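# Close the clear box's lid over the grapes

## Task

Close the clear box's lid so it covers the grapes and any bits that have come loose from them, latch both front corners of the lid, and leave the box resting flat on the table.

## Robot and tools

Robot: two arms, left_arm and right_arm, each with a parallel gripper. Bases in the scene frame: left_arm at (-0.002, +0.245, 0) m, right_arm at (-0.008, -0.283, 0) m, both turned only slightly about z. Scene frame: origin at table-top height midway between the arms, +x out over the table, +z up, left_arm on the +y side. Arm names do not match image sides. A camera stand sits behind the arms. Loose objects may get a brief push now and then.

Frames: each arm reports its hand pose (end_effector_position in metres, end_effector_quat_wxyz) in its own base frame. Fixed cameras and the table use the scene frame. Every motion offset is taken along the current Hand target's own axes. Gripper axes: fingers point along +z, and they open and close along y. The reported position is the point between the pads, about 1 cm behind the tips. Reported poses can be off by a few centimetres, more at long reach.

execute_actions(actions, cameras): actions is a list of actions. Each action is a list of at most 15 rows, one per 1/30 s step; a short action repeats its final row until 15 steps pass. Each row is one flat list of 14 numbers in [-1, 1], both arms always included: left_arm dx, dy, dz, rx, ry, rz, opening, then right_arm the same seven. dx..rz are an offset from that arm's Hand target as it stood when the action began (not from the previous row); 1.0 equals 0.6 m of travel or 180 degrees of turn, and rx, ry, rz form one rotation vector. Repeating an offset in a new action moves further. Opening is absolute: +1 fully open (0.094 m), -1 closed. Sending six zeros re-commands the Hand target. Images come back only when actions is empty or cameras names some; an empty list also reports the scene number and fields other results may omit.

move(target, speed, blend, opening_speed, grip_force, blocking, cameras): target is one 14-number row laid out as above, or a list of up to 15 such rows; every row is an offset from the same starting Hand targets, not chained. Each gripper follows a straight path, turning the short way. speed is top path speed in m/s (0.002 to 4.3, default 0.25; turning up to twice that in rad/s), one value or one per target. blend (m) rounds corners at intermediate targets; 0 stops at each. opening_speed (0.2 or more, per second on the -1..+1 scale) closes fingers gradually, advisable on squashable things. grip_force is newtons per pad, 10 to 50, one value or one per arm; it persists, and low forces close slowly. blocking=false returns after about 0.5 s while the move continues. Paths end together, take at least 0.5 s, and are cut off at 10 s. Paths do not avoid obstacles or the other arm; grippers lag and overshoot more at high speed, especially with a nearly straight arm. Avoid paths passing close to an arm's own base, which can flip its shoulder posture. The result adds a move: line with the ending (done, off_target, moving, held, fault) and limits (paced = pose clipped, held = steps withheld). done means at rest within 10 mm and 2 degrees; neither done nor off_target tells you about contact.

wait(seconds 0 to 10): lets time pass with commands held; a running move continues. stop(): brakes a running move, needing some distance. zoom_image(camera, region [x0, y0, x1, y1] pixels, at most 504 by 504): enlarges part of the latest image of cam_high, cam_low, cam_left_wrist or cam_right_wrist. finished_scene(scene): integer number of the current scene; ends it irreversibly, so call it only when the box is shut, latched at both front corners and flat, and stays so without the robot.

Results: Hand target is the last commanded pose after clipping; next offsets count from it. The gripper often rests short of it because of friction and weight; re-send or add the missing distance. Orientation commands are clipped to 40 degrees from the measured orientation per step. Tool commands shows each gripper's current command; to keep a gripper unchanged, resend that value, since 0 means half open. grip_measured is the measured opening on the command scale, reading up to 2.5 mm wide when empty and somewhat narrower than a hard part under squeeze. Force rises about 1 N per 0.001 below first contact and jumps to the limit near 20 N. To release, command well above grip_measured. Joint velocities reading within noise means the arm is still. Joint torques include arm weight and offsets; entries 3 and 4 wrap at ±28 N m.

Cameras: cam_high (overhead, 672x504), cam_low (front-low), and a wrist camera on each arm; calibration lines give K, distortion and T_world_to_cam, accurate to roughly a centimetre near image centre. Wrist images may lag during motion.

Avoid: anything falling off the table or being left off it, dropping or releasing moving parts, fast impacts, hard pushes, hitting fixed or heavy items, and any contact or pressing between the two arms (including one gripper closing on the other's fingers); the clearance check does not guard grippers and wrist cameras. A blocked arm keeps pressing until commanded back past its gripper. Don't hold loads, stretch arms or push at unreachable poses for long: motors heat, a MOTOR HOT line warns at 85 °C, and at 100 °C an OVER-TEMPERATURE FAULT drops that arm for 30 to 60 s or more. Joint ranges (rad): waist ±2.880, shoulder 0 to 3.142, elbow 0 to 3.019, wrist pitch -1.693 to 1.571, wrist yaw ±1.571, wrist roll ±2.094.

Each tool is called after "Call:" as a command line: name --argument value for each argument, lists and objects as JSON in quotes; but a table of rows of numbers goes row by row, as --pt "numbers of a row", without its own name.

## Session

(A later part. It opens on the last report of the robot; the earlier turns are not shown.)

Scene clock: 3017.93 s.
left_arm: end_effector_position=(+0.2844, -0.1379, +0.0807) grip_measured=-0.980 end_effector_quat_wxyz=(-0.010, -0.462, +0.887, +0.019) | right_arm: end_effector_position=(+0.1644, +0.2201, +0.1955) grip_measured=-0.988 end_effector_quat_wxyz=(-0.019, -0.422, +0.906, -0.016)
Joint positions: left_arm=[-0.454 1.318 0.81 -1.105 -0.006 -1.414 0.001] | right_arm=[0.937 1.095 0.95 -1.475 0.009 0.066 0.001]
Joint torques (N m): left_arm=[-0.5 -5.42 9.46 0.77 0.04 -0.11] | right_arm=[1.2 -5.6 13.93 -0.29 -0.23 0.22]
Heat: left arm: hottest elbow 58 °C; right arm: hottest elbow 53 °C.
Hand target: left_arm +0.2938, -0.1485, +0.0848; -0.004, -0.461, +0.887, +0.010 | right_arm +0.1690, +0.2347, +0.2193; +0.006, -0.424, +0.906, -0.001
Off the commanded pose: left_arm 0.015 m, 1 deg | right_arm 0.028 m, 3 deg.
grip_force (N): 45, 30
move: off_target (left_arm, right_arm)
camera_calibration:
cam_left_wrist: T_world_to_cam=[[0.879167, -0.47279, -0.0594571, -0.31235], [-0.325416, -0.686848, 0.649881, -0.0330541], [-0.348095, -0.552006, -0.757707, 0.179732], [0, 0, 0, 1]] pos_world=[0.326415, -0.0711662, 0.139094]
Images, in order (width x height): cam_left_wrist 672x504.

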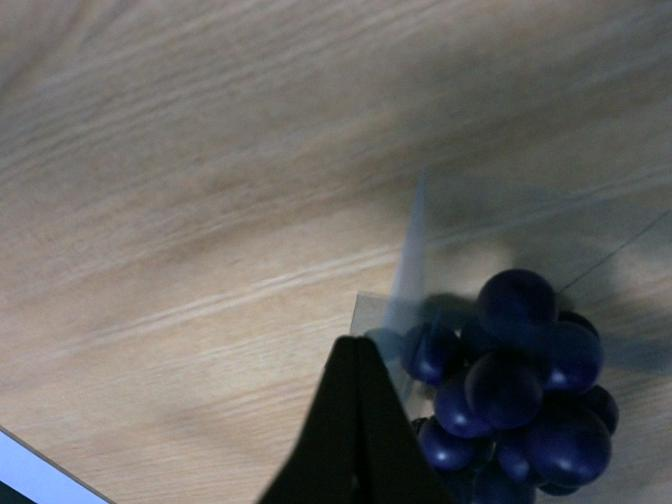

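Call:
move --pt "0 0 -0.0133 0 0 0 -1 0 0 0 0 0 0 -1" --pt "0 -0.0150 -0.0100 0 0 0 -1 0 0 0 0 0 0 -1" --speed 0.04 --cameras '["cam_left_wrist"]'

Call:
zoom_image --camera "cam_left_wrist" --region '[250, 200, 470, 420]'

Scene clock: 3030.33 s.
left_arm: end_effector_position=(+0.2848, -0.1388, +0.0809) grip_measured=-0.980 end_effector_quat_wxyz=(-0.012, -0.463, +0.886, +0.021) | right_arm: end_effector_position=(+0.1644, +0.2201, +0.1955) grip_measured=-0.988 end_effector_quat_wxyz=(-0.019, -0.422, +0.906, -0.016)
Joint positions: left_arm=[-0.456 1.323 0.816 -1.111 -0.006 -1.418 0.001] | right_arm=[0.937 1.095 0.95 -1.475 0.009 0.066 0.001]
Joint torques (N m): left_arm=[-0.91 -4.48 11.04 0.25 0.05 -0.11] | right_arm=[1.32 -5.71 13.93 -0.28 -0.22 0.23]
Heat: left arm: hottest elbow 57 °C; right arm: hottest elbow 54 °C.
Hand target: left_arm +0.3014, -0.1538, +0.0907; -0.004, -0.461, +0.887, +0.009 | right_arm +0.1690, +0.2347, +0.2193; +0.006, -0.424, +0.906, -0.001
Off the commanded pose: left_arm 0.024 m, 2 deg | right_arm 0.028 m, 3 deg.
grip_force (N): 45, 30
move: off_target (left_arm, right_arm)
camera_calibration:
cam_left_wrist: T_world_to_cam=[[0.879752, -0.470887, -0.0655913, -0.312455], [-0.320531, -0.689339, 0.64967, -0.0354512], [-0.351136, -0.550525, -0.757381, 0.180558], [0, 0, 0, 1]] pos_world=[0.32692, -0.0721668, 0.139289]
Images, in order (width x height): cam_left_wrist 672x504.

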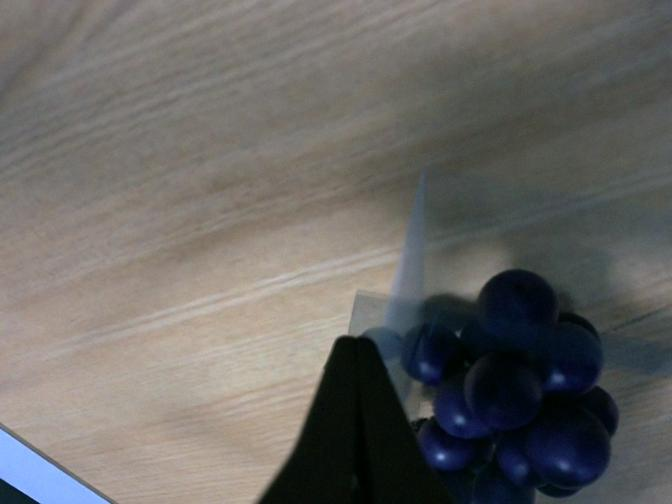

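Scaled by 2.291.

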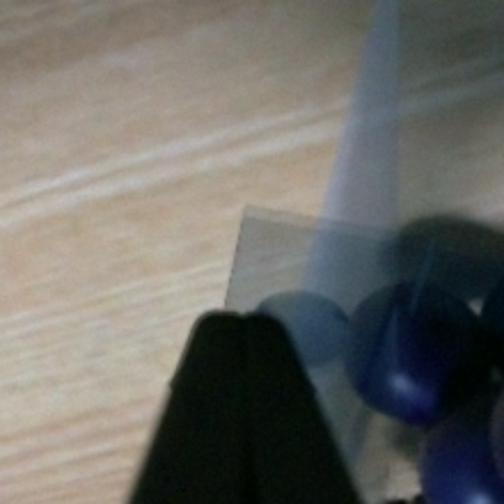

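Call:
move --pt "0 0.0200 -0.0100 0 0 0 -1 0 0 0 0 0 0 -1" --pt "0 0.0200 -0.0333 0 0 0 -1 0 0 0 0 0 0 -1" --speed 0.04 --cameras '["cam_left_wrist"]'

Call:
zoom_image --camera "cam_left_wrist" --region '[250, 200, 470, 420]'

Scene clock: 3039.97 s.
left_arm: end_effector_position=(+0.2734, -0.1332, +0.0863) grip_measured=-0.980 end_effector_quat_wxyz=(-0.023, -0.462, +0.886, +0.037) | right_arm: end_effector_position=(+0.1644, +0.2201, +0.1955) grip_measured=-0.988 end_effector_quat_wxyz=(-0.019, -0.422, +0.906, -0.016)
Joint positions: left_arm=[-0.456 1.308 0.816 -1.165 -0.006 -1.418 0.001] | right_arm=[0.937 1.095 0.95 -1.475 0.009 0.066 0.001]
Joint torques (N m): left_arm=[-0.26 -8 11.58 -0.38 0.05 -0.07] | right_arm=[1.32 -5.71 13.89 -0.31 -0.23 0.23]
Heat: left arm: hottest elbow 57 °C; right arm: hottest elbow 55 °C.
Hand target: left_arm +0.2918, -0.1471, +0.1109; -0.004, -0.461, +0.887, +0.009 | right_arm +0.1690, +0.2347, +0.2193; +0.006, -0.424, +0.906, -0.001
Off the commanded pose: left_arm 0.034 m, 4 deg | right_arm 0.028 m, 3 deg.
grip_force (N): 45, 30
move: off_target (left_arm, right_arm)
camera_calibration:
cam_left_wrist: T_world_to_cam=[[0.876968, -0.469176, -0.103924, -0.295125], [-0.297887, -0.700457, 0.648555, -0.0462968], [-0.37708, -0.537804, -0.75404, 0.1923], [0, 0, 0, 1]] pos_world=[0.317536, -0.0674747, 0.144357]
Images, in order (width x height): cam_left_wrist 672x504.

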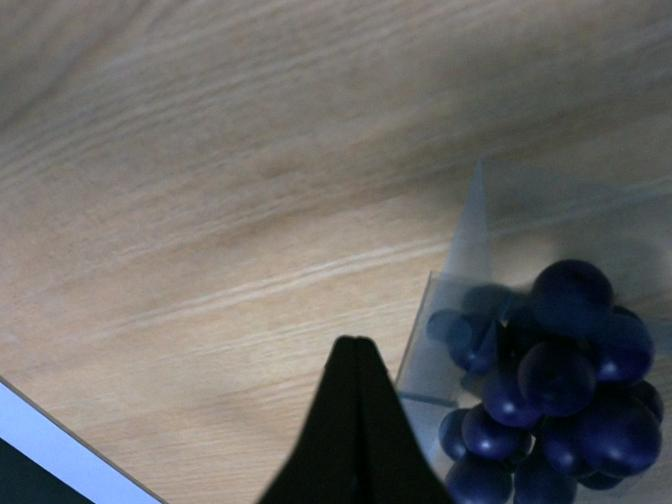

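Scaled by 2.291.

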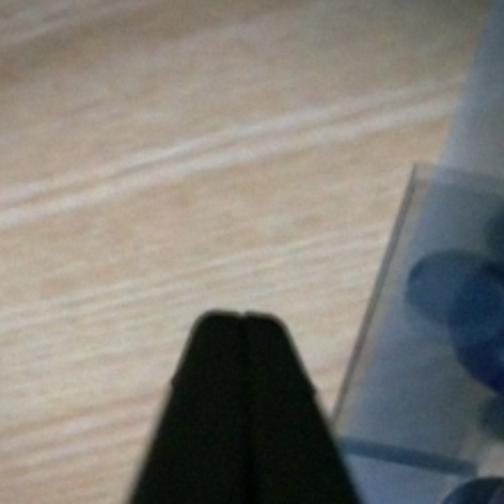

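Call:
move --pt "0 0 -0.09 0 0 0 -1 0 0 0 0 0 0 -1" --pt "0 0 0.0180 0 0 0 -1 0 0 0 0 0 0 -1" --speed 0.08 --cameras '["cam_left_wrist"]'

Call:
zoom_image --camera "cam_left_wrist" --region '[250, 200, 470, 420]'

Scene clock: 3053.77 s.
left_arm: end_effector_position=(+0.2911, -0.1419, +0.1029) grip_measured=-0.980 end_effector_quat_wxyz=(-0.003, -0.463, +0.886, +0.010) | right_arm: end_effector_position=(+0.1644, +0.2201, +0.1955) grip_measured=-0.988 end_effector_quat_wxyz=(-0.019, -0.422, +0.906, -0.016)
Joint positions: left_arm=[-0.456 1.293 0.853 -1.152 -0.006 -1.418 0.001] | right_arm=[0.937 1.095 0.95 -1.475 0.009 0.066 0.001]
Joint torques (N m): left_arm=[-0.26 -5.6 7.54 0.72 0.01 -0.07] | right_arm=[1.2 -5.6 13.93 -0.27 -0.21 0.22]
Heat: left arm: hottest elbow 57 °C; right arm: hottest elbow 56 °C.
Hand target: left_arm +0.2917, -0.1470, +0.1000; -0.003, -0.461, +0.887, +0.010 | right_arm +0.1690, +0.2347, +0.2193; +0.006, -0.424, +0.906, -0.001
Off the commanded pose: left_arm 0.006 m, 0 deg | right_arm 0.028 m, 3 deg.
grip_force (N): 45, 30
move: off_target (right_arm)
camera_calibration:
cam_left_wrist: T_world_to_cam=[[0.881191, -0.471215, -0.0381848, -0.321222], [-0.336323, -0.681597, 0.649856, -0.044085], [-0.332249, -0.559805, -0.759098, 0.191053], [0, 0, 0, 1]] pos_world=[0.331708, -0.0744606, 0.161411]
Images, in order (width x height): cam_left_wrist 672x504.

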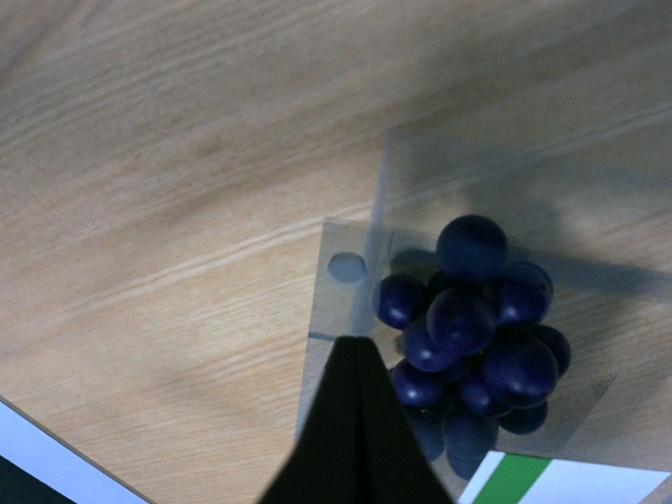

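Scaled by 2.291.

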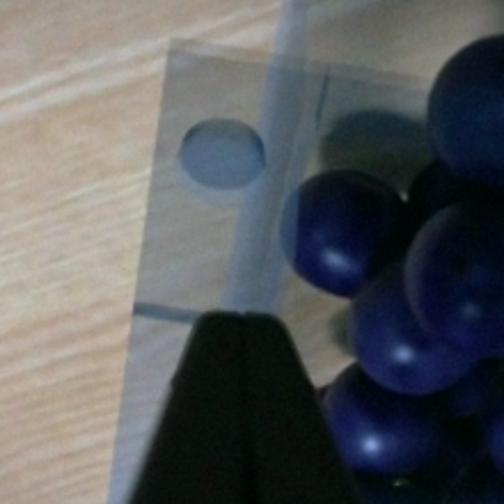

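Call:
move --pt "0 0.0033 0.0213 0 0 0 -1 0 0 0 0 0 0 -1" --pt "0 0.0175 0.0692 -0.019 0 0 -1 0 0 0 0 0 0 -1" --speed 0.03 --blend '[0.003,0]' --cameras '["cam_left_wrist","cam_low"]'

Call:
zoom_image --camera "cam_left_wrist" --region '[250, 200, 470, 420]'

Call:
zoom_image --camera "cam_low" --region '[205, 245, 325, 325]'

Scene clock: 3068.50 s.
left_arm: end_effector_position=(+0.2874, -0.1390, +0.0800) grip_measured=-0.980 end_effector_quat_wxyz=(-0.007, -0.463, +0.886, +0.020) | right_arm: end_effector_position=(+0.1644, +0.2201, +0.1955) grip_measured=-0.988 end_effector_quat_wxyz=(-0.019, -0.422, +0.906, -0.016)
Joint positions: left_arm=[-0.456 1.326 0.816 -1.101 -0.012 -1.418 0.001] | right_arm=[0.937 1.095 0.95 -1.475 0.009 0.066 0.001]
Joint torques (N m): left_arm=[-0.21 -3.6 5.71 1.57 -0.12 -0.07] | right_arm=[1.38 -5.71 13.91 -0.25 -0.22 0.23]
Heat: left arm: hottest elbow 57 °C; right arm: hottest elbow 56 °C.
Hand target: left_arm +0.2825, -0.1404, +0.0588; -0.017, -0.461, +0.887, +0.036 | right_arm +0.1690, +0.2347, +0.2193; +0.006, -0.424, +0.906, -0.001
Off the commanded pose: left_arm 0.022 m, 2 deg | right_arm 0.028 m, 3 deg.
grip_force (N): 45, 30
move: off_target (left_arm, right_arm)
camera_calibration:
cam_left_wrist: T_world_to_cam=[[0.880336, -0.470722, -0.0585563, -0.315623], [-0.326206, -0.690391, 0.645717, -0.0323881], [-0.34438, -0.549346, -0.761329, 0.179238], [0, 0, 0, 1]] pos_world=[0.329016, -0.0724675, 0.138891]
Images, in order (width x height): cam_low 672x504, cam_left_wrist 672x504.

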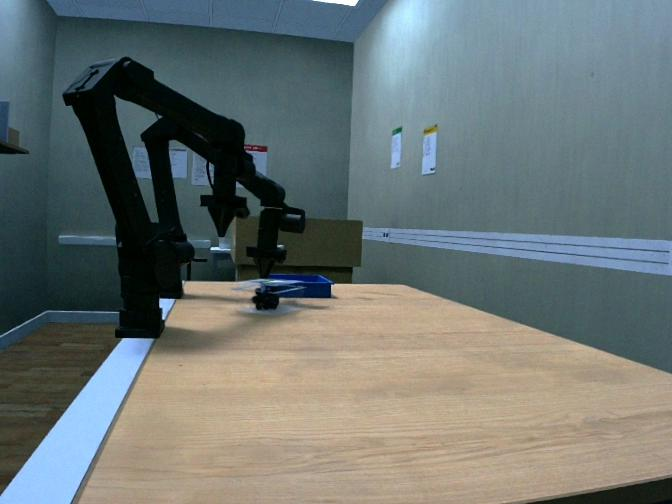

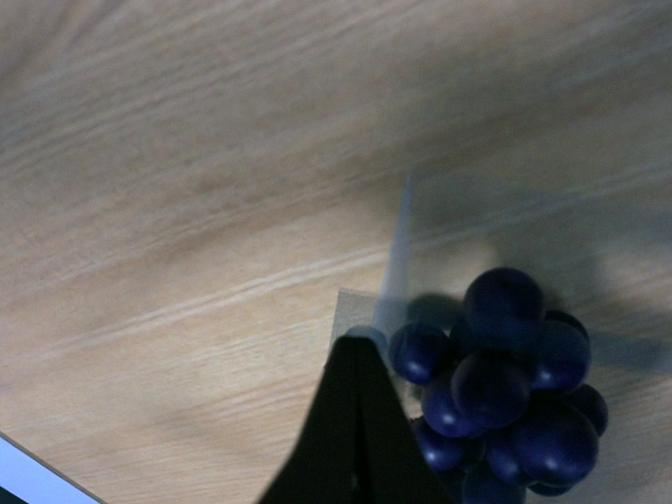

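Scaled by 2.291.

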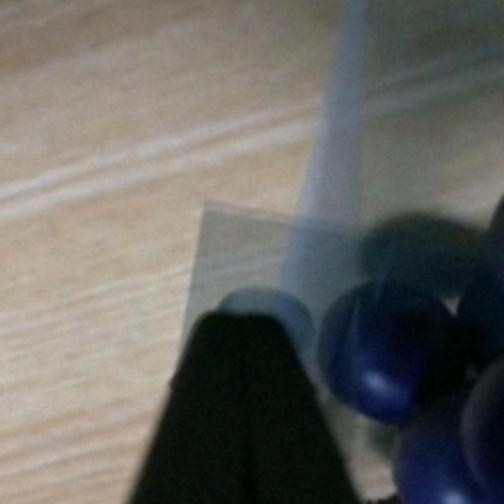

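Scaled by 4.200.

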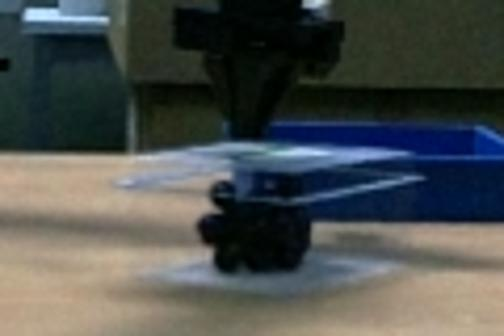

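Call:
move --target '[0,0.0155,0.0333,-0.019,0,0,-1,0,0,0,0,0,0,-1]' --speed 0.04 --cameras '["cam_left_wrist","cam_low"]'

Call:
zoom_image --camera "cam_left_wrist" --region '[250, 200, 470, 420]'

Call:
zoom_image --camera "cam_low" --region '[205, 245, 325, 325]'

Scene clock: 3077.57 s.
left_arm: end_effector_position=(+0.2873, -0.1376, +0.0787) grip_measured=-0.980 end_effector_quat_wxyz=(-0.006, -0.463, +0.886, +0.024) | right_arm: end_effector_position=(+0.1644, +0.2201, +0.1955) grip_measured=-0.988 end_effector_quat_wxyz=(-0.019, -0.422, +0.906, -0.016)
Joint positions: left_arm=[-0.456 1.33 0.815 -1.102 -0.019 -1.418 0.001] | right_arm=[0.937 1.095 0.95 -1.475 0.009 0.066 0.001]
Joint torques (N m): left_arm=[-0.15 -1.32 4.16 1.48 -0.2 -0.07] | right_arm=[1.2 -5.66 13.91 -0.28 -0.22 0.23]
Heat: left arm: hottest elbow 56 °C; right arm: hottest elbow 56 °C.
Hand target: left_arm +0.2735, -0.1341, +0.0396; -0.031, -0.460, +0.885, +0.062 | right_arm +0.1690, +0.2347, +0.2193; +0.006, -0.424, +0.906, -0.001
Off the commanded pose: left_arm 0.042 m, 5 deg | right_arm 0.028 m, 3 deg.
grip_force (N): 45, 30
move: off_target (left_arm, right_arm)
camera_calibration:
cam_left_wrist: T_world_to_cam=[[0.880085, -0.47047, -0.0641036, -0.314389], [-0.325316, -0.695802, 0.640335, -0.0311201], [-0.345862, -0.542695, -0.765416, 0.180566], [0, 0, 0, 1]] pos_world=[0.329016, -0.0715718, 0.137982]
Images, in order (width x height): cam_low 672x504, cam_left_wrist 672x504.

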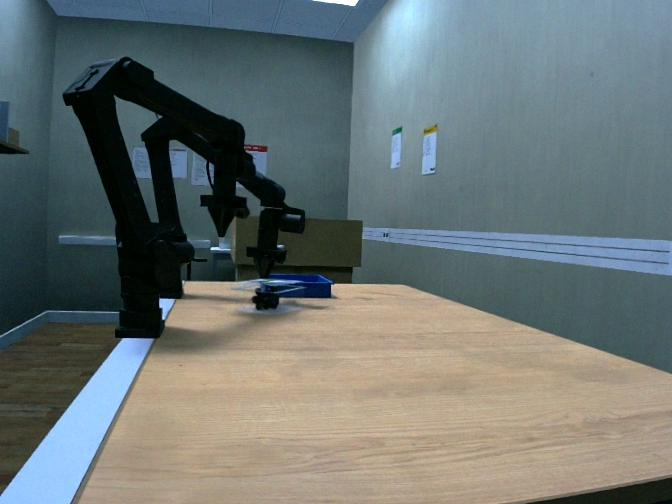

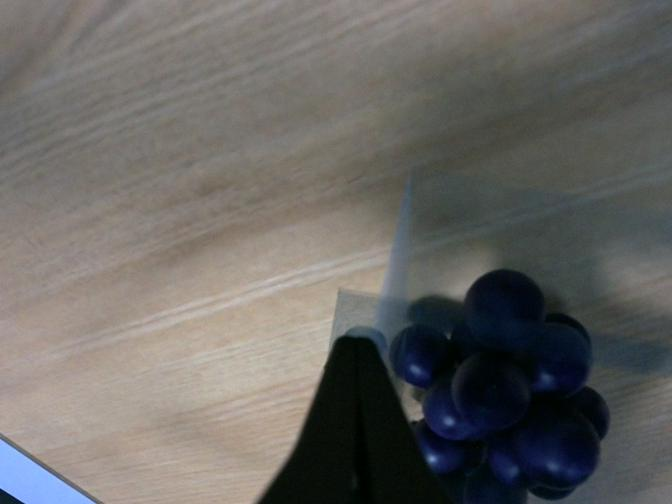

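Scaled by 2.291.

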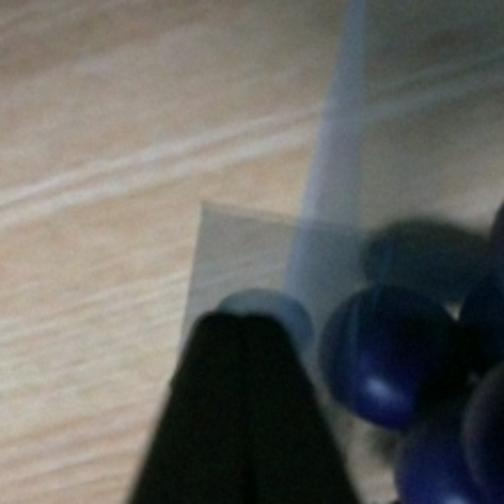

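Scaled by 4.200.

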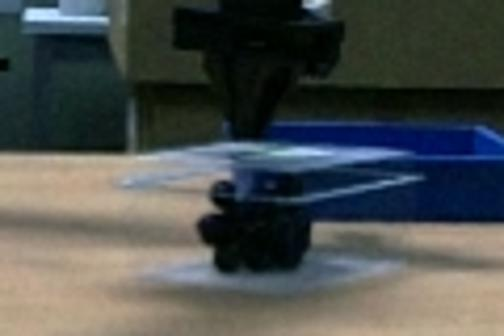

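Call:
move --target '[0,0.0155,0.0333,-0.019,0,0,-1,0,0,0,0,0,0,-1]' --speed 0.04 --cameras '["cam_left_wrist"]'

Call:
move --target '[0,0.0155,0.0333,-0.019,0,0,-1,0,0,0,0,0,0,-1]' --speed 0.04 --cameras '["cam_left_wrist","cam_low"]'

Call:
zoom_image --camera "cam_left_wrist" --region '[250, 200, 470, 420]'

Call:
zoom_image --camera "cam_low" --region '[205, 245, 325, 325]'

Scene clock: 3084.33 s.
left_arm: end_effector_position=(+0.2857, -0.1358, +0.0760) grip_measured=-0.980 end_effector_quat_wxyz=(-0.009, -0.462, +0.886, +0.032) | right_arm: end_effector_position=(+0.1644, +0.2201, +0.1955) grip_measured=-0.988 end_effector_quat_wxyz=(-0.019, -0.422, +0.906, -0.016)
Joint positions: left_arm=[-0.456 1.34 0.815 -1.109 -0.024 -1.418 0.001] | right_arm=[0.937 1.095 0.95 -1.475 0.009 0.066 0.001]
Joint torques (N m): left_arm=[-0.09 0.38 2.55 1.57 -0.32 -0.08] | right_arm=[1.26 -5.66 13.9 -0.27 -0.21 0.24]
Heat: left arm: hottest elbow 55 °C; right arm: hottest elbow 57 °C.
Hand target: left_arm +0.2637, -0.1272, +0.0211; -0.045, -0.459, +0.883, +0.089 | right_arm +0.1690, +0.2347, +0.2193; +0.006, -0.424, +0.906, -0.001
Off the commanded pose: left_arm 0.060 m, 8 deg | right_arm 0.028 m, 3 deg.
grip_force (N): 45, 30
move: off_target (left_arm, right_arm)
camera_calibration:
cam_left_wrist: T_world_to_cam=[[0.879073, -0.469817, -0.0806355, -0.310711], [-0.317588, -0.703381, 0.635919, -0.0315418], [-0.355483, -0.533411, -0.767532, 0.183134], [0, 0, 0, 1]] pos_world=[0.328222, -0.0704776, 0.135565]
Images, in order (width x height): cam_left_wrist 672x504.

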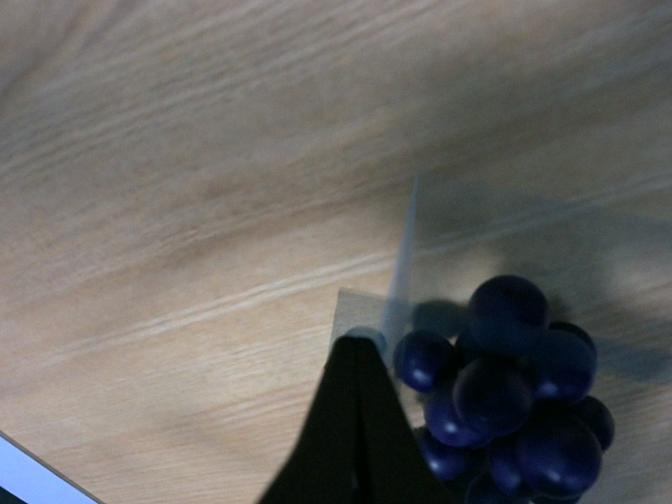

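Scene clock: 3085.43 s.
left_arm: end_effector_position=(+0.2824, -0.1338, +0.0731) grip_measured=-0.980 end_effector_quat_wxyz=(-0.013, -0.461, +0.886, +0.043) | right_arm: end_effector_position=(+0.1644, +0.2201, +0.1955) grip_measured=-0.988 end_effector_quat_wxyz=(-0.019, -0.422, +0.906, -0.016)
Joint positions: left_arm=[-0.457 1.349 0.814 -1.12 -0.029 -1.418 0.001] | right_arm=[0.937 1.095 0.95 -1.475 0.009 0.066 0.001]
Joint torques (N m): left_arm=[0.09 1.85 0.95 1.72 -0.45 -0.09] | right_arm=[1.38 -5.83 13.93 -0.25 -0.22 0.22]
Heat: left arm: hottest elbow 55 °C; right arm: hottest elbow 57 °C.
Hand target: left_arm +0.2531, -0.1197, +0.0034; -0.058, -0.457, +0.880, +0.115 | right_arm +0.1690, +0.2347, +0.2193; +0.006, -0.424, +0.906, -0.001
Off the commanded pose: left_arm 0.077 m, 10 deg | right_arm 0.028 m, 3 deg.
grip_force (N): 45, 30
move: off_target (left_arm, right_arm)
camera_calibration:
cam_left_wrist: T_world_to_cam=[[0.876386, -0.470498, -0.102861, -0.304842], [-0.308081, -0.711842, 0.631163, -0.0328346], [-0.370182, -0.521453, -0.7688, 0.186623], [0, 0, 0, 1]] pos_world=[0.326127, -0.0694852, 0.132843]
Images, in order (width x height): cam_low 672x504, cam_left_wrist 672x504.

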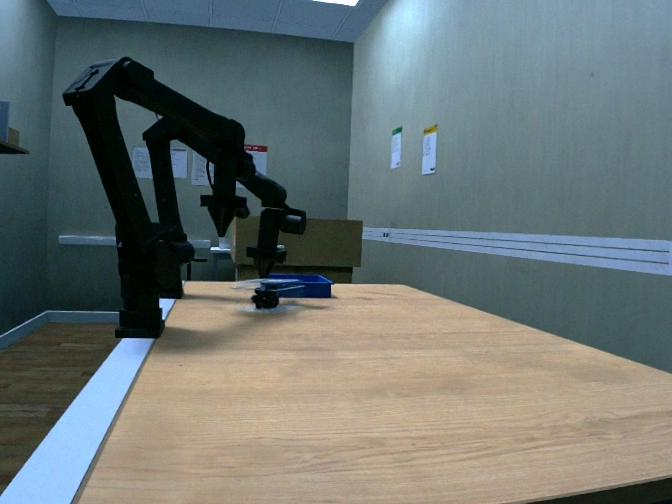

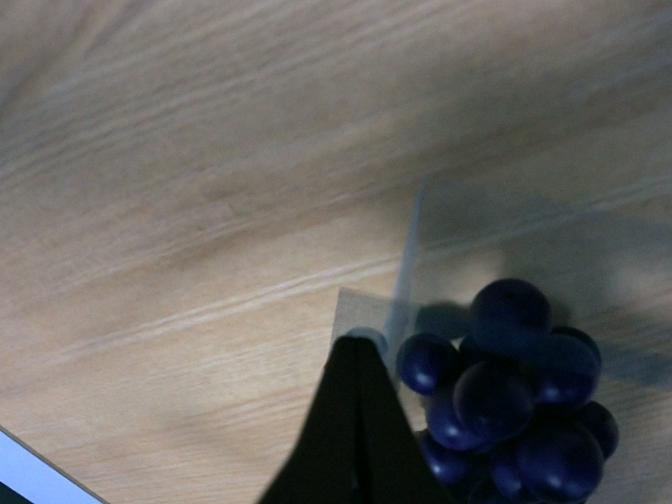

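Scaled by 2.291.

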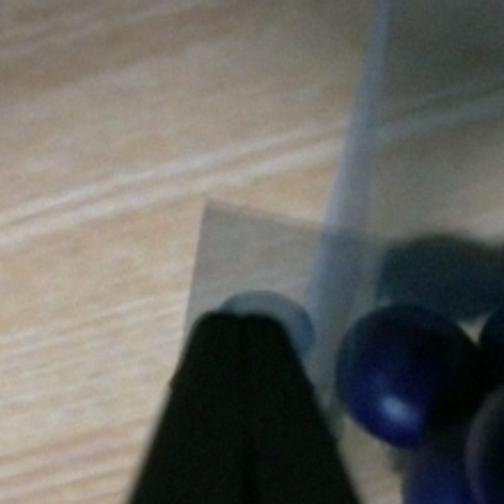

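Scaled by 4.200.

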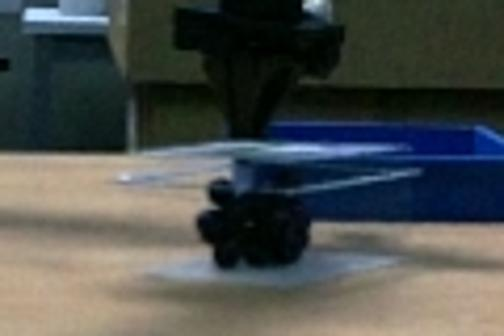

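Call:
move --target '[0.0007,-0.0613,-0.2467,0.133,0,0,-1,0,0,0,0,0,0,-1]' --speed 0.06 --cameras '["cam_left_wrist"]'

Call:
zoom_image --camera "cam_left_wrist" --region '[250, 160, 470, 380]'

Scene clock: 3103.00 s.
left_arm: end_effector_position=(+0.2891, -0.1465, +0.1080) grip_measured=-0.980 end_effector_quat_wxyz=(+0.012, -0.461, +0.886, -0.032) | right_arm: end_effector_position=(+0.1644, +0.2201, +0.1955) grip_measured=-0.988 end_effector_quat_wxyz=(-0.019, -0.422, +0.906, -0.016)
Joint positions: left_arm=[-0.457 1.228 0.811 -1.088 0.019 -1.418 0.001] | right_arm=[0.937 1.095 0.95 -1.475 0.009 0.066 0.001]
Joint torques (N m): left_arm=[-0.09 -7.59 12.44 0.94 0.07 -0.07] | right_arm=[1.2 -5.77 13.94 -0.28 -0.22 0.22]
Heat: left arm: hottest elbow 53 °C; right arm: hottest elbow 57 °C.
Hand target: left_arm +0.3128, -0.1625, +0.1371; +0.038, -0.460, +0.885, -0.070 | right_arm +0.1690, +0.2347, +0.2193; +0.006, -0.424, +0.906, -0.001
Off the commanded pose: left_arm 0.041 m, 5 deg | right_arm 0.028 m, 3 deg.
grip_force (N): 45, 30
move: off_target (left_arm, right_arm)
camera_calibration:
cam_left_wrist: T_world_to_cam=[[0.879623, -0.473076, 0.0496304, -0.330826], [-0.381985, -0.640343, 0.666369, -0.0338189], [-0.283463, -0.605112, -0.743968, 0.169281], [0, 0, 0, 1]] pos_world=[0.326068, -0.0757277, 0.164894]
Images, in order (width x height): cam_left_wrist 672x504.

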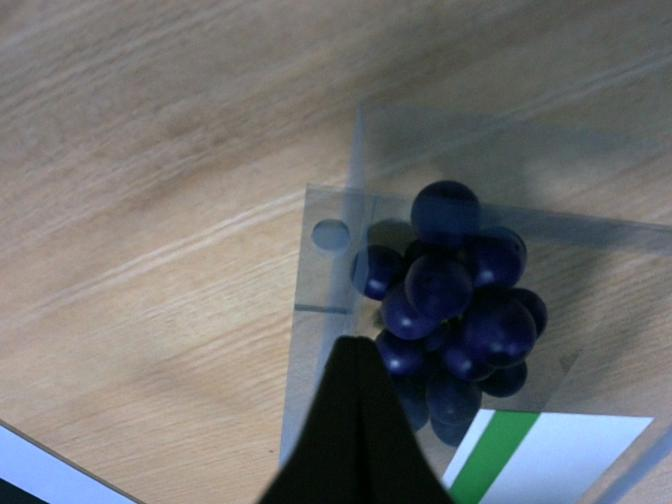

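Scaled by 2.291.

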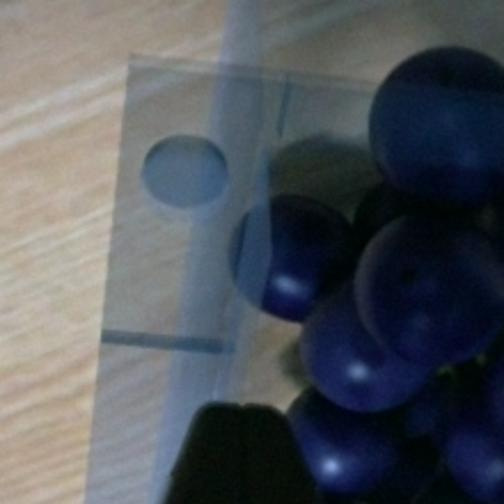

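Call:
zoom_image --camera "cam_left_wrist" --region '[270, 170, 430, 330]'

Call:
zoom_image --camera "cam_left_wrist" --region '[290, 170, 390, 270]'

Scaled by 3.150.

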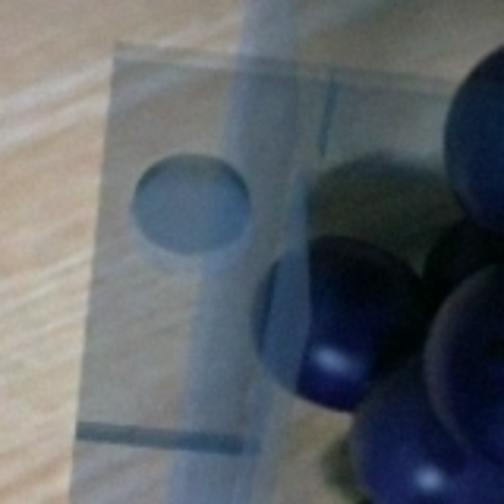

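Scaled by 5.040.

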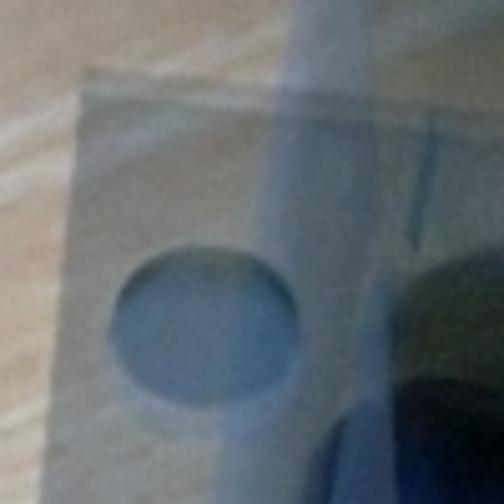

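Call:
move --target '[-0.0125,0.0565,-0.078,-0.057,0,0,-1,0,0,0,0,0,0,-1]' --speed 0.12 --cameras '[]'

Call:
move --pt "0.0007 0.0348 0.0617 0 0.1944 0 -1 0 0 0 0 0 0 -1" --pt "0.0007 0.0348 0.140 0 0.1944 0 -1 0 0 0 0 0 0 -1" --speed 0.15 --cameras '["cam_left_wrist"]'

Scene clock: 3201.73 s.
left_arm: end_effector_position=(+0.2648, -0.1297, +0.1514) grip_measured=-0.980 end_effector_quat_wxyz=(-0.024, -0.460, +0.887, +0.036) | right_arm: end_effector_position=(+0.1644, +0.2201, +0.1955) grip_measured=-0.988 end_effector_quat_wxyz=(-0.019, -0.422, +0.906, -0.016)
Joint positions: left_arm=[-0.457 1.207 0.915 -1.365 -0.005 -1.414 0.001] | right_arm=[0.937 1.095 0.95 -1.475 0.009 0.066 0.001]
Joint torques (N m): left_arm=[1.79 -7.3 12.51 -0.1 -0.11 0.15] | right_arm=[1.38 -5.6 13.94 -0.25 -0.22 0.21]
Heat: left arm: hottest elbow 59 °C; right arm: hottest elbow 58 °C.
Hand target: left_arm +0.2836, -0.1330, +0.1780; -0.003, -0.461, +0.887, +0.009 | right_arm +0.1690, +0.2347, +0.2193; +0.006, -0.424, +0.906, -0.001
Off the commanded pose: left_arm 0.033 m, 4 deg | right_arm 0.028 m, 3 deg.
grip_force (N): 45, 30
move: off_target (left_arm, right_arm)
No camera images: "cameras" was empty.

Scene clock: 3205.27 s.
left_arm: end_effector_position=(+0.2608, -0.1237, +0.0968) grip_measured=-0.980 end_effector_quat_wxyz=(-0.272, -0.442, +0.846, -0.125) | right_arm: end_effector_position=(+0.1644, +0.2201, +0.1955) grip_measured=-0.988 end_effector_quat_wxyz=(-0.019, -0.422, +0.906, -0.016)
Joint positions: left_arm=[-0.138 1.407 0.838 -1.335 0.518 -1.012 0.001] | right_arm=[0.937 1.095 0.95 -1.475 0.009 0.066 0.001]
Joint torques (N m): left_arm=[1.85 -6.3 6.71 0.21 0.32 0.16] | right_arm=[1.26 -5.77 13.91 -0.28 -0.23 0.23]
Heat: left arm: hottest elbow 59 °C; right arm: hottest elbow 58 °C.
Hand target: left_arm +0.2650, -0.1202, +0.0943; -0.270, -0.443, +0.845, -0.130 | right_arm +0.1690, +0.2347, +0.2193; +0.006, -0.424, +0.906, -0.001
Off the commanded pose: left_arm 0.006 m, 1 deg | right_arm 0.028 m, 3 deg.
grip_force (N): 45, 30
move: off_target (right_arm)
camera_calibration:
cam_left_wrist: T_world_to_cam=[[0.857425, -0.502674, -0.110189, -0.276952], [-0.0356325, -0.271601, 0.96175, -0.0958112], [-0.513374, -0.820702, -0.250789, 0.152306], [0, 0, 0, 1]] pos_world=[0.312242, -0.0402411, 0.0998259]
Images, in order (width x height): cam_left_wrist 672x504.

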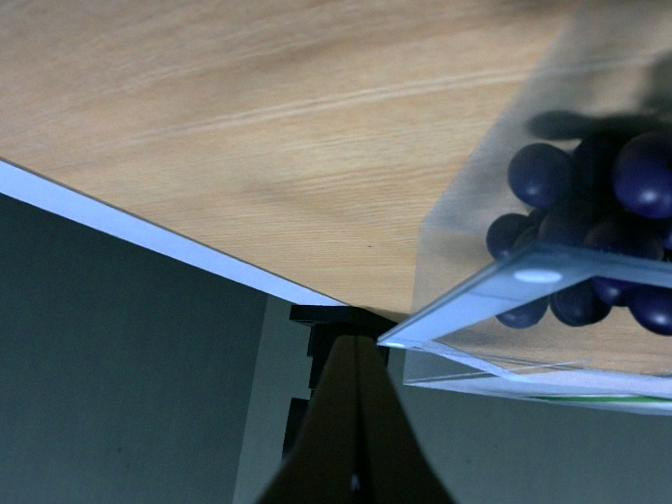

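Call:
zoom_image --camera "cam_left_wrist" --region '[360, 220, 672, 420]'

Call:
zoom_image --camera "cam_left_wrist" --region '[360, 290, 520, 410]'

Call:
zoom_image --camera "cam_left_wrist" --region '[470, 230, 650, 350]'

Scaled by 1.615.

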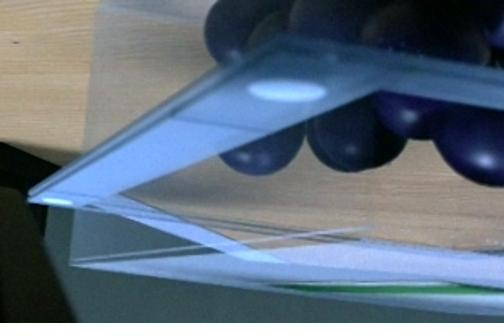

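Scaled by 3.150.

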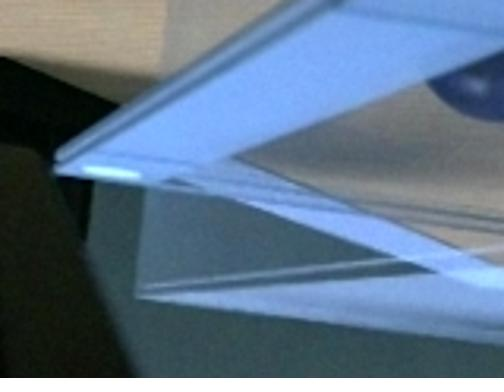

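Scaled by 2.800.

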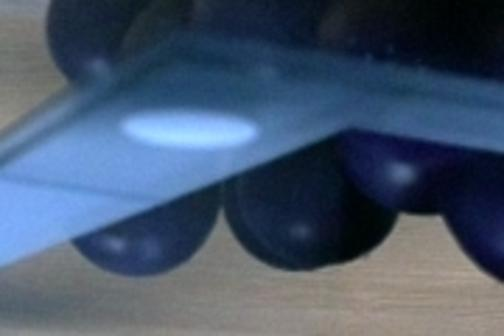

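Call:
move --target '[-0.0240,0.0,0.0345,0,0,0,-1,0,0,0,0,0,0,-1]' --speed 0.06 --cameras '["cam_left_wrist"]'

Call:
zoom_image --camera "cam_left_wrist" --region '[350, 220, 560, 380]'

Call:
zoom_image --camera "cam_left_wrist" --region '[500, 170, 672, 300]'

Scene clock: 3232.70 s.
left_arm: end_effector_position=(+0.2618, -0.1236, +0.0729) grip_measured=-0.980 end_effector_quat_wxyz=(-0.270, -0.442, +0.846, -0.126) | right_arm: end_effector_position=(+0.1644, +0.2201, +0.1955) grip_measured=-0.988 end_effector_quat_wxyz=(-0.019, -0.422, +0.906, -0.016)
Joint positions: left_arm=[-0.137 1.449 0.806 -1.257 0.518 -1.012 0.001] | right_arm=[0.937 1.095 0.95 -1.475 0.009 0.066 0.001]
Joint torques (N m): left_arm=[1.79 -6.48 6.13 0.28 0.32 0.16] | right_arm=[1.2 -5.89 13.91 -0.28 -0.21 0.22]
Heat: left arm: hottest elbow 57 °C; right arm: hottest elbow 59 °C.
Hand target: left_arm +0.2646, -0.1199, +0.0692; -0.270, -0.443, +0.845, -0.130 | right_arm +0.1690, +0.2347, +0.2193; +0.006, -0.424, +0.906, -0.001
Off the commanded pose: left_arm 0.006 m, 0 deg | right_arm 0.028 m, 3 deg.
grip_force (N): 45, 30
move: off_target (right_arm)
camera_calibration:
cam_left_wrist: T_world_to_cam=[[0.858144, -0.502385, -0.105822, -0.280913], [-0.0399605, -0.27085, 0.961792, -0.0715754], [-0.511852, -0.821127, -0.252504, 0.146595], [0, 0, 0, 1]] pos_world=[0.313239, -0.0401402, 0.0761294]
Images, in order (width x height): cam_left_wrist 672x504.

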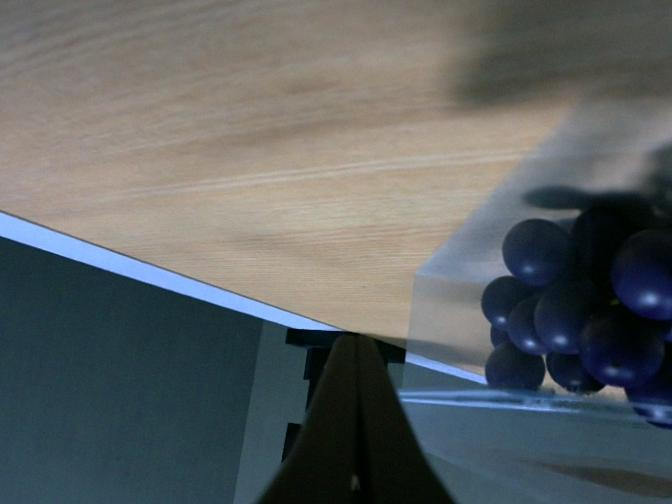

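Scaled by 2.400.

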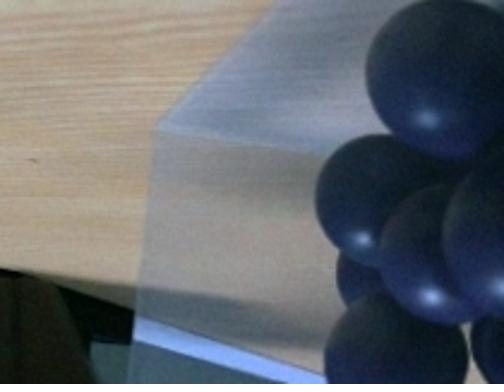

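Scaled by 2.930.

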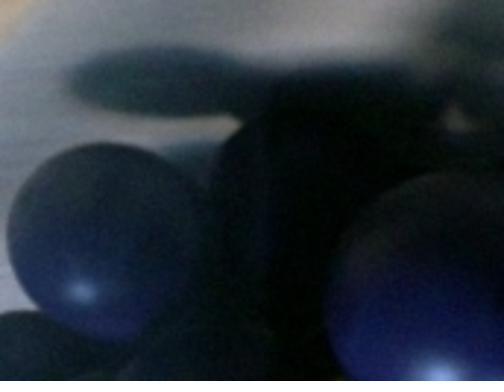

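Now the flange edge-on is at y≈390–405. Zoom there.

Call:
zoom_image --camera "cam_left_wrist" --region '[385, 360, 525, 440]'

Call:
zoom_image --camera "cam_left_wrist" --region '[490, 350, 672, 460]'

Scaled by 3.600.

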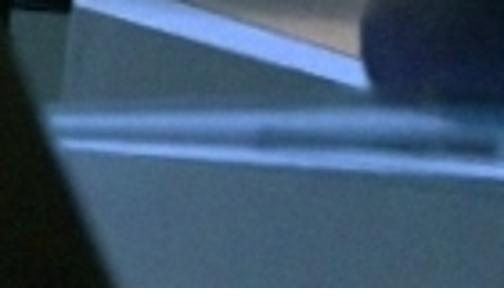

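Scaled by 2.769.

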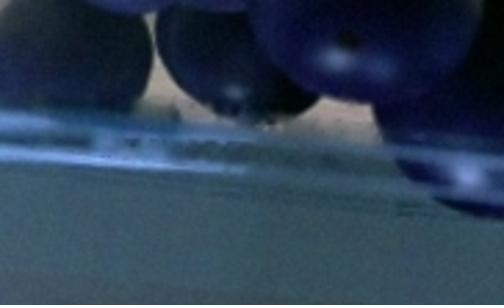

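Call:
zoom_image --camera "cam_left_wrist" --region '[500, 370, 600, 440]'

Call:
zoom_image --camera "cam_left_wrist" --region '[580, 370, 672, 440]'

Call:
zoom_image --camera "cam_left_wrist" --region '[390, 370, 470, 420]'

Scaled by 5.040.

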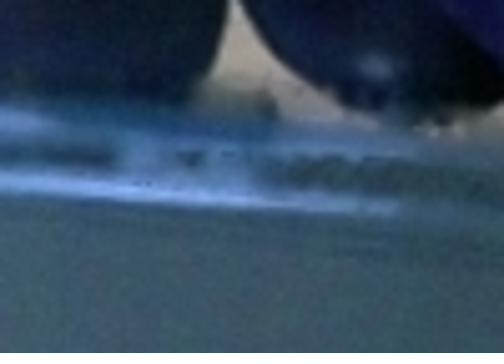

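Scaled by 5.478.

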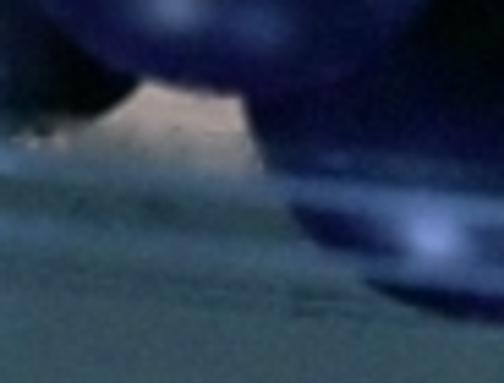

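Scaled by 6.300.

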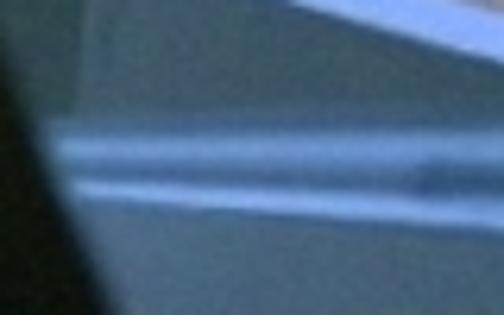

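Call:
move --target '[-0.0683,-0.0300,-0.0478,0,0,0,-1,0,0,0,0,0,0,-1]' --speed 0.1 --cameras '["cam_left_wrist"]'

Scene clock: 3277.00 s.
left_arm: end_effector_position=(+0.2895, -0.0966, +0.0689) grip_measured=-0.980 end_effector_quat_wxyz=(-0.279, -0.446, +0.842, -0.122) | right_arm: end_effector_position=(+0.1644, +0.2201, +0.1955) grip_measured=-0.988 end_effector_quat_wxyz=(-0.019, -0.422, +0.906, -0.016)
Joint positions: left_arm=[-0.048 1.54 0.886 -1.312 0.491 -0.922 0.001] | right_arm=[0.937 1.095 0.95 -1.475 0.009 0.066 0.001]
Joint torques (N m): left_arm=[2.43 -6.36 9.09 -0.16 0.03 0.28] | right_arm=[1.32 -5.66 13.91 -0.27 -0.22 0.23]
Heat: left arm: hottest elbow 54 °C; right arm: hottest elbow 59 °C.
Hand target: left_arm +0.3081, -0.0893, +0.0689; -0.270, -0.443, +0.845, -0.130 | right_arm +0.1690, +0.2347, +0.2193; +0.006, -0.424, +0.906, -0.001
Off the commanded pose: left_arm 0.020 m, 1 deg | right_arm 0.028 m, 3 deg.
grip_force (N): 45, 30
move: off_target (left_arm, right_arm)
camera_calibration:
cam_left_wrist: T_world_to_cam=[[0.858743, -0.496928, -0.124992, -0.289881], [-0.016367, -0.270408, 0.962607, -0.0661619], [-0.512146, -0.824586, -0.240344, 0.180825], [0, 0, 0, 1]] pos_world=[0.340459, -0.0128356, 0.0709151]
Images, in order (width x height): cam_left_wrist 672x504.

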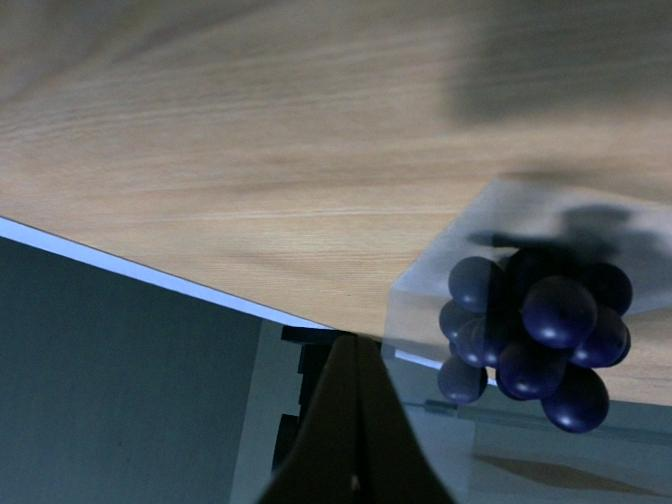

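Call:
zoom_image --camera "cam_left_wrist" --region '[380, 370, 520, 450]'

Call:
zoom_image --camera "cam_left_wrist" --region '[380, 330, 672, 504]'

Call:
zoom_image --camera "cam_left_wrist" --region '[500, 370, 672, 480]'

Scaled by 3.600.

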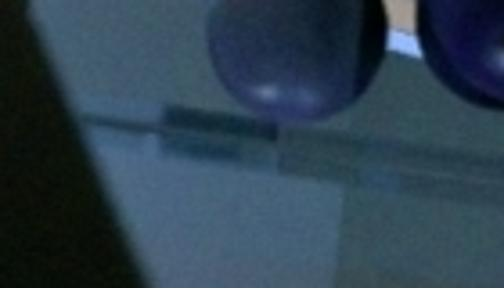

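Scaled by 1.726.

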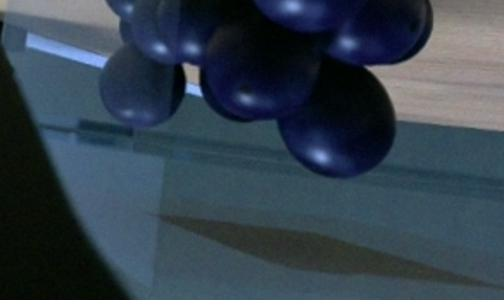

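Scaled by 2.930.

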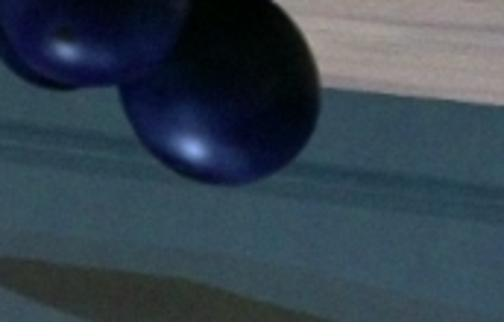

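Call:
move --target '[0.1465,0.039,-0.2656,0,-0.1944,0,-1,0,0,0,0,0,0,-1]' --speed 0.2 --cameras '[]'

Call:
move --pt "0 0 0 0 0 0 -1 -0.0700 0.0600 0.1300 0 0.1944 0 -1" --pt "0 0 0 0 0 0 -1 -0.0745 0.0603 0.1900 0 0.1944 0 -1" --speed 0.15 --cameras '["cam_right_wrist","cam_left_wrist"]'

Scene clock: 3309.17 s.
left_arm: end_effector_position=(+0.2901, -0.0557, +0.2251) grip_measured=-0.980 end_effector_quat_wxyz=(-0.029, -0.461, +0.887, +0.027) | right_arm: end_effector_position=(+0.1644, +0.2201, +0.1955) grip_measured=-0.988 end_effector_quat_wxyz=(-0.019, -0.422, +0.906, -0.016)
Joint positions: left_arm=[-0.192 1.164 1.077 -1.563 -0.006 -1.151 0.001] | right_arm=[0.937 1.095 0.95 -1.475 0.009 0.066 0.001]
Joint torques (N m): left_arm=[-0.44 -6.36 12.98 -0.2 -0.11 -0.11] | right_arm=[1.38 -5.66 13.91 -0.28 -0.23 0.23]
Heat: left arm: hottest elbow 57 °C; right arm: hottest elbow 59 °C.
Hand target: left_arm +0.3027, -0.0624, +0.2503; -0.004, -0.461, +0.887, +0.010 | right_arm +0.1690, +0.2347, +0.2193; +0.006, -0.424, +0.906, -0.001
Off the commanded pose: left_arm 0.029 m, 3 deg | right_arm 0.028 m, 3 deg.
grip_force (N): 45, 30
move: off_target (left_arm, right_arm)
No camera images: "cameras" was empty.

Scene clock: 3311.30 s.
left_arm: end_effector_position=(+0.2901, -0.0556, +0.2251) grip_measured=-0.980 end_effector_quat_wxyz=(-0.028, -0.461, +0.886, +0.027) | right_arm: end_effector_position=(+0.1646, +0.2645, +0.1424) grip_measured=-0.988 end_effector_quat_wxyz=(-0.225, -0.408, +0.878, -0.107)
Joint positions: left_arm=[-0.192 1.164 1.077 -1.563 -0.007 -1.152 0.001] | right_arm=[0.986 1.544 1.137 -1.664 -0.052 0.104 0.001]
Joint torques (N m): left_arm=[-0.44 -6.59 13.01 -0.14 -0.11 -0.13] | right_arm=[-0.09 -11.69 7.6 -0.75 -0.13 0.11]
Heat: left arm: hottest elbow 57 °C; right arm: hottest elbow 59 °C.
Hand target: left_arm +0.3027, -0.0624, +0.2503; -0.003, -0.461, +0.887, +0.010 | right_arm +0.1646, +0.2639, +0.1452; -0.220, -0.409, +0.880, -0.104 (not the last commanded pose)
Off the commanded pose: left_arm 0.029 m, 3 deg | right_arm 0.047 m, 6 deg.
grip_force (N): 45, 30
move: held (right_arm; a check stopped the path), off_target (left_arm); path passed 0 of 2 targets; limits=held
pose unreachable (right arm): on one or more control steps of this call, first in action 0 (counted from 0), this arm could not follow its commanded pose, so it was not sent that pose on those steps. It may still have moved: this result reports where it is.
cause: moving toward the commanded pose would bring a part of the arm too close to another arm (this arm's wrist (the part past joint 4) and the left arm's fingers, along the way the arms are being sent, or toward where that arm still pushes).
camera_calibration:
cam_left_wrist: T_world_to_cam=[[0.876271, -0.472573, -0.0939361, -0.261218], [-0.298403, -0.685356, 0.664261, -0.0795086], [-0.378291, -0.554042, -0.741575, 0.341439], [0, 0, 0, 1]] pos_world=[0.334335, 0.0112352, 0.281479]
cam_right_wrist: T_world_to_cam=[[0.784819, -0.6146, -0.07954, 0.0485802], [-0.183725, -0.353322, 0.917283, 0.0226647], [-0.591865, -0.705288, -0.390211, 0.434698], [0, 0, 0, 1]] pos_world=[0.22332, 0.344452, 0.152698]
Images, in order (width x height): cam_left_wrist 672x504, cam_right_wrist 672x504.

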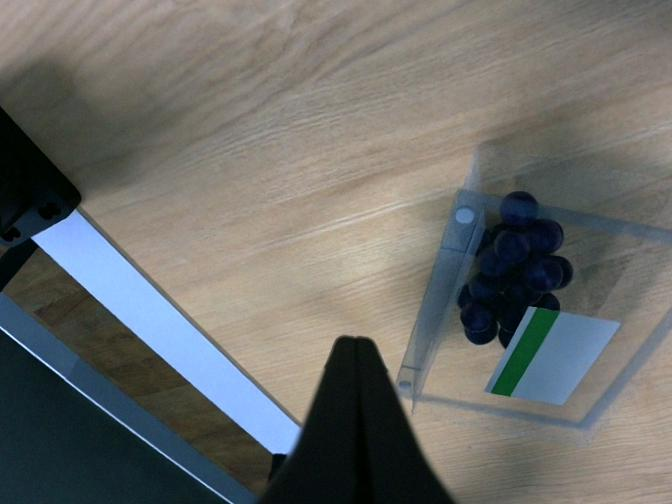

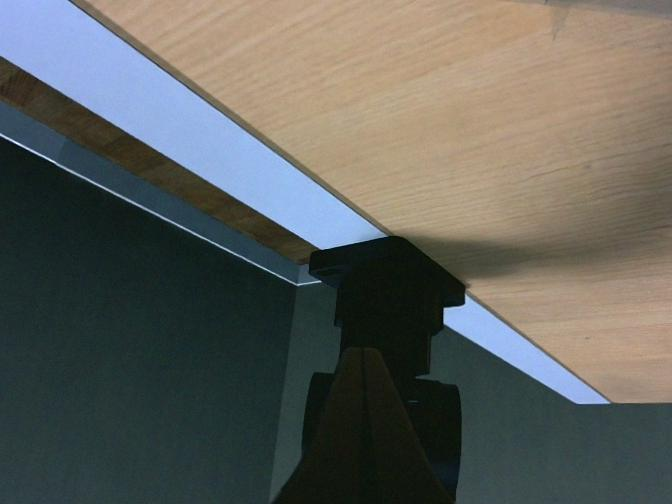

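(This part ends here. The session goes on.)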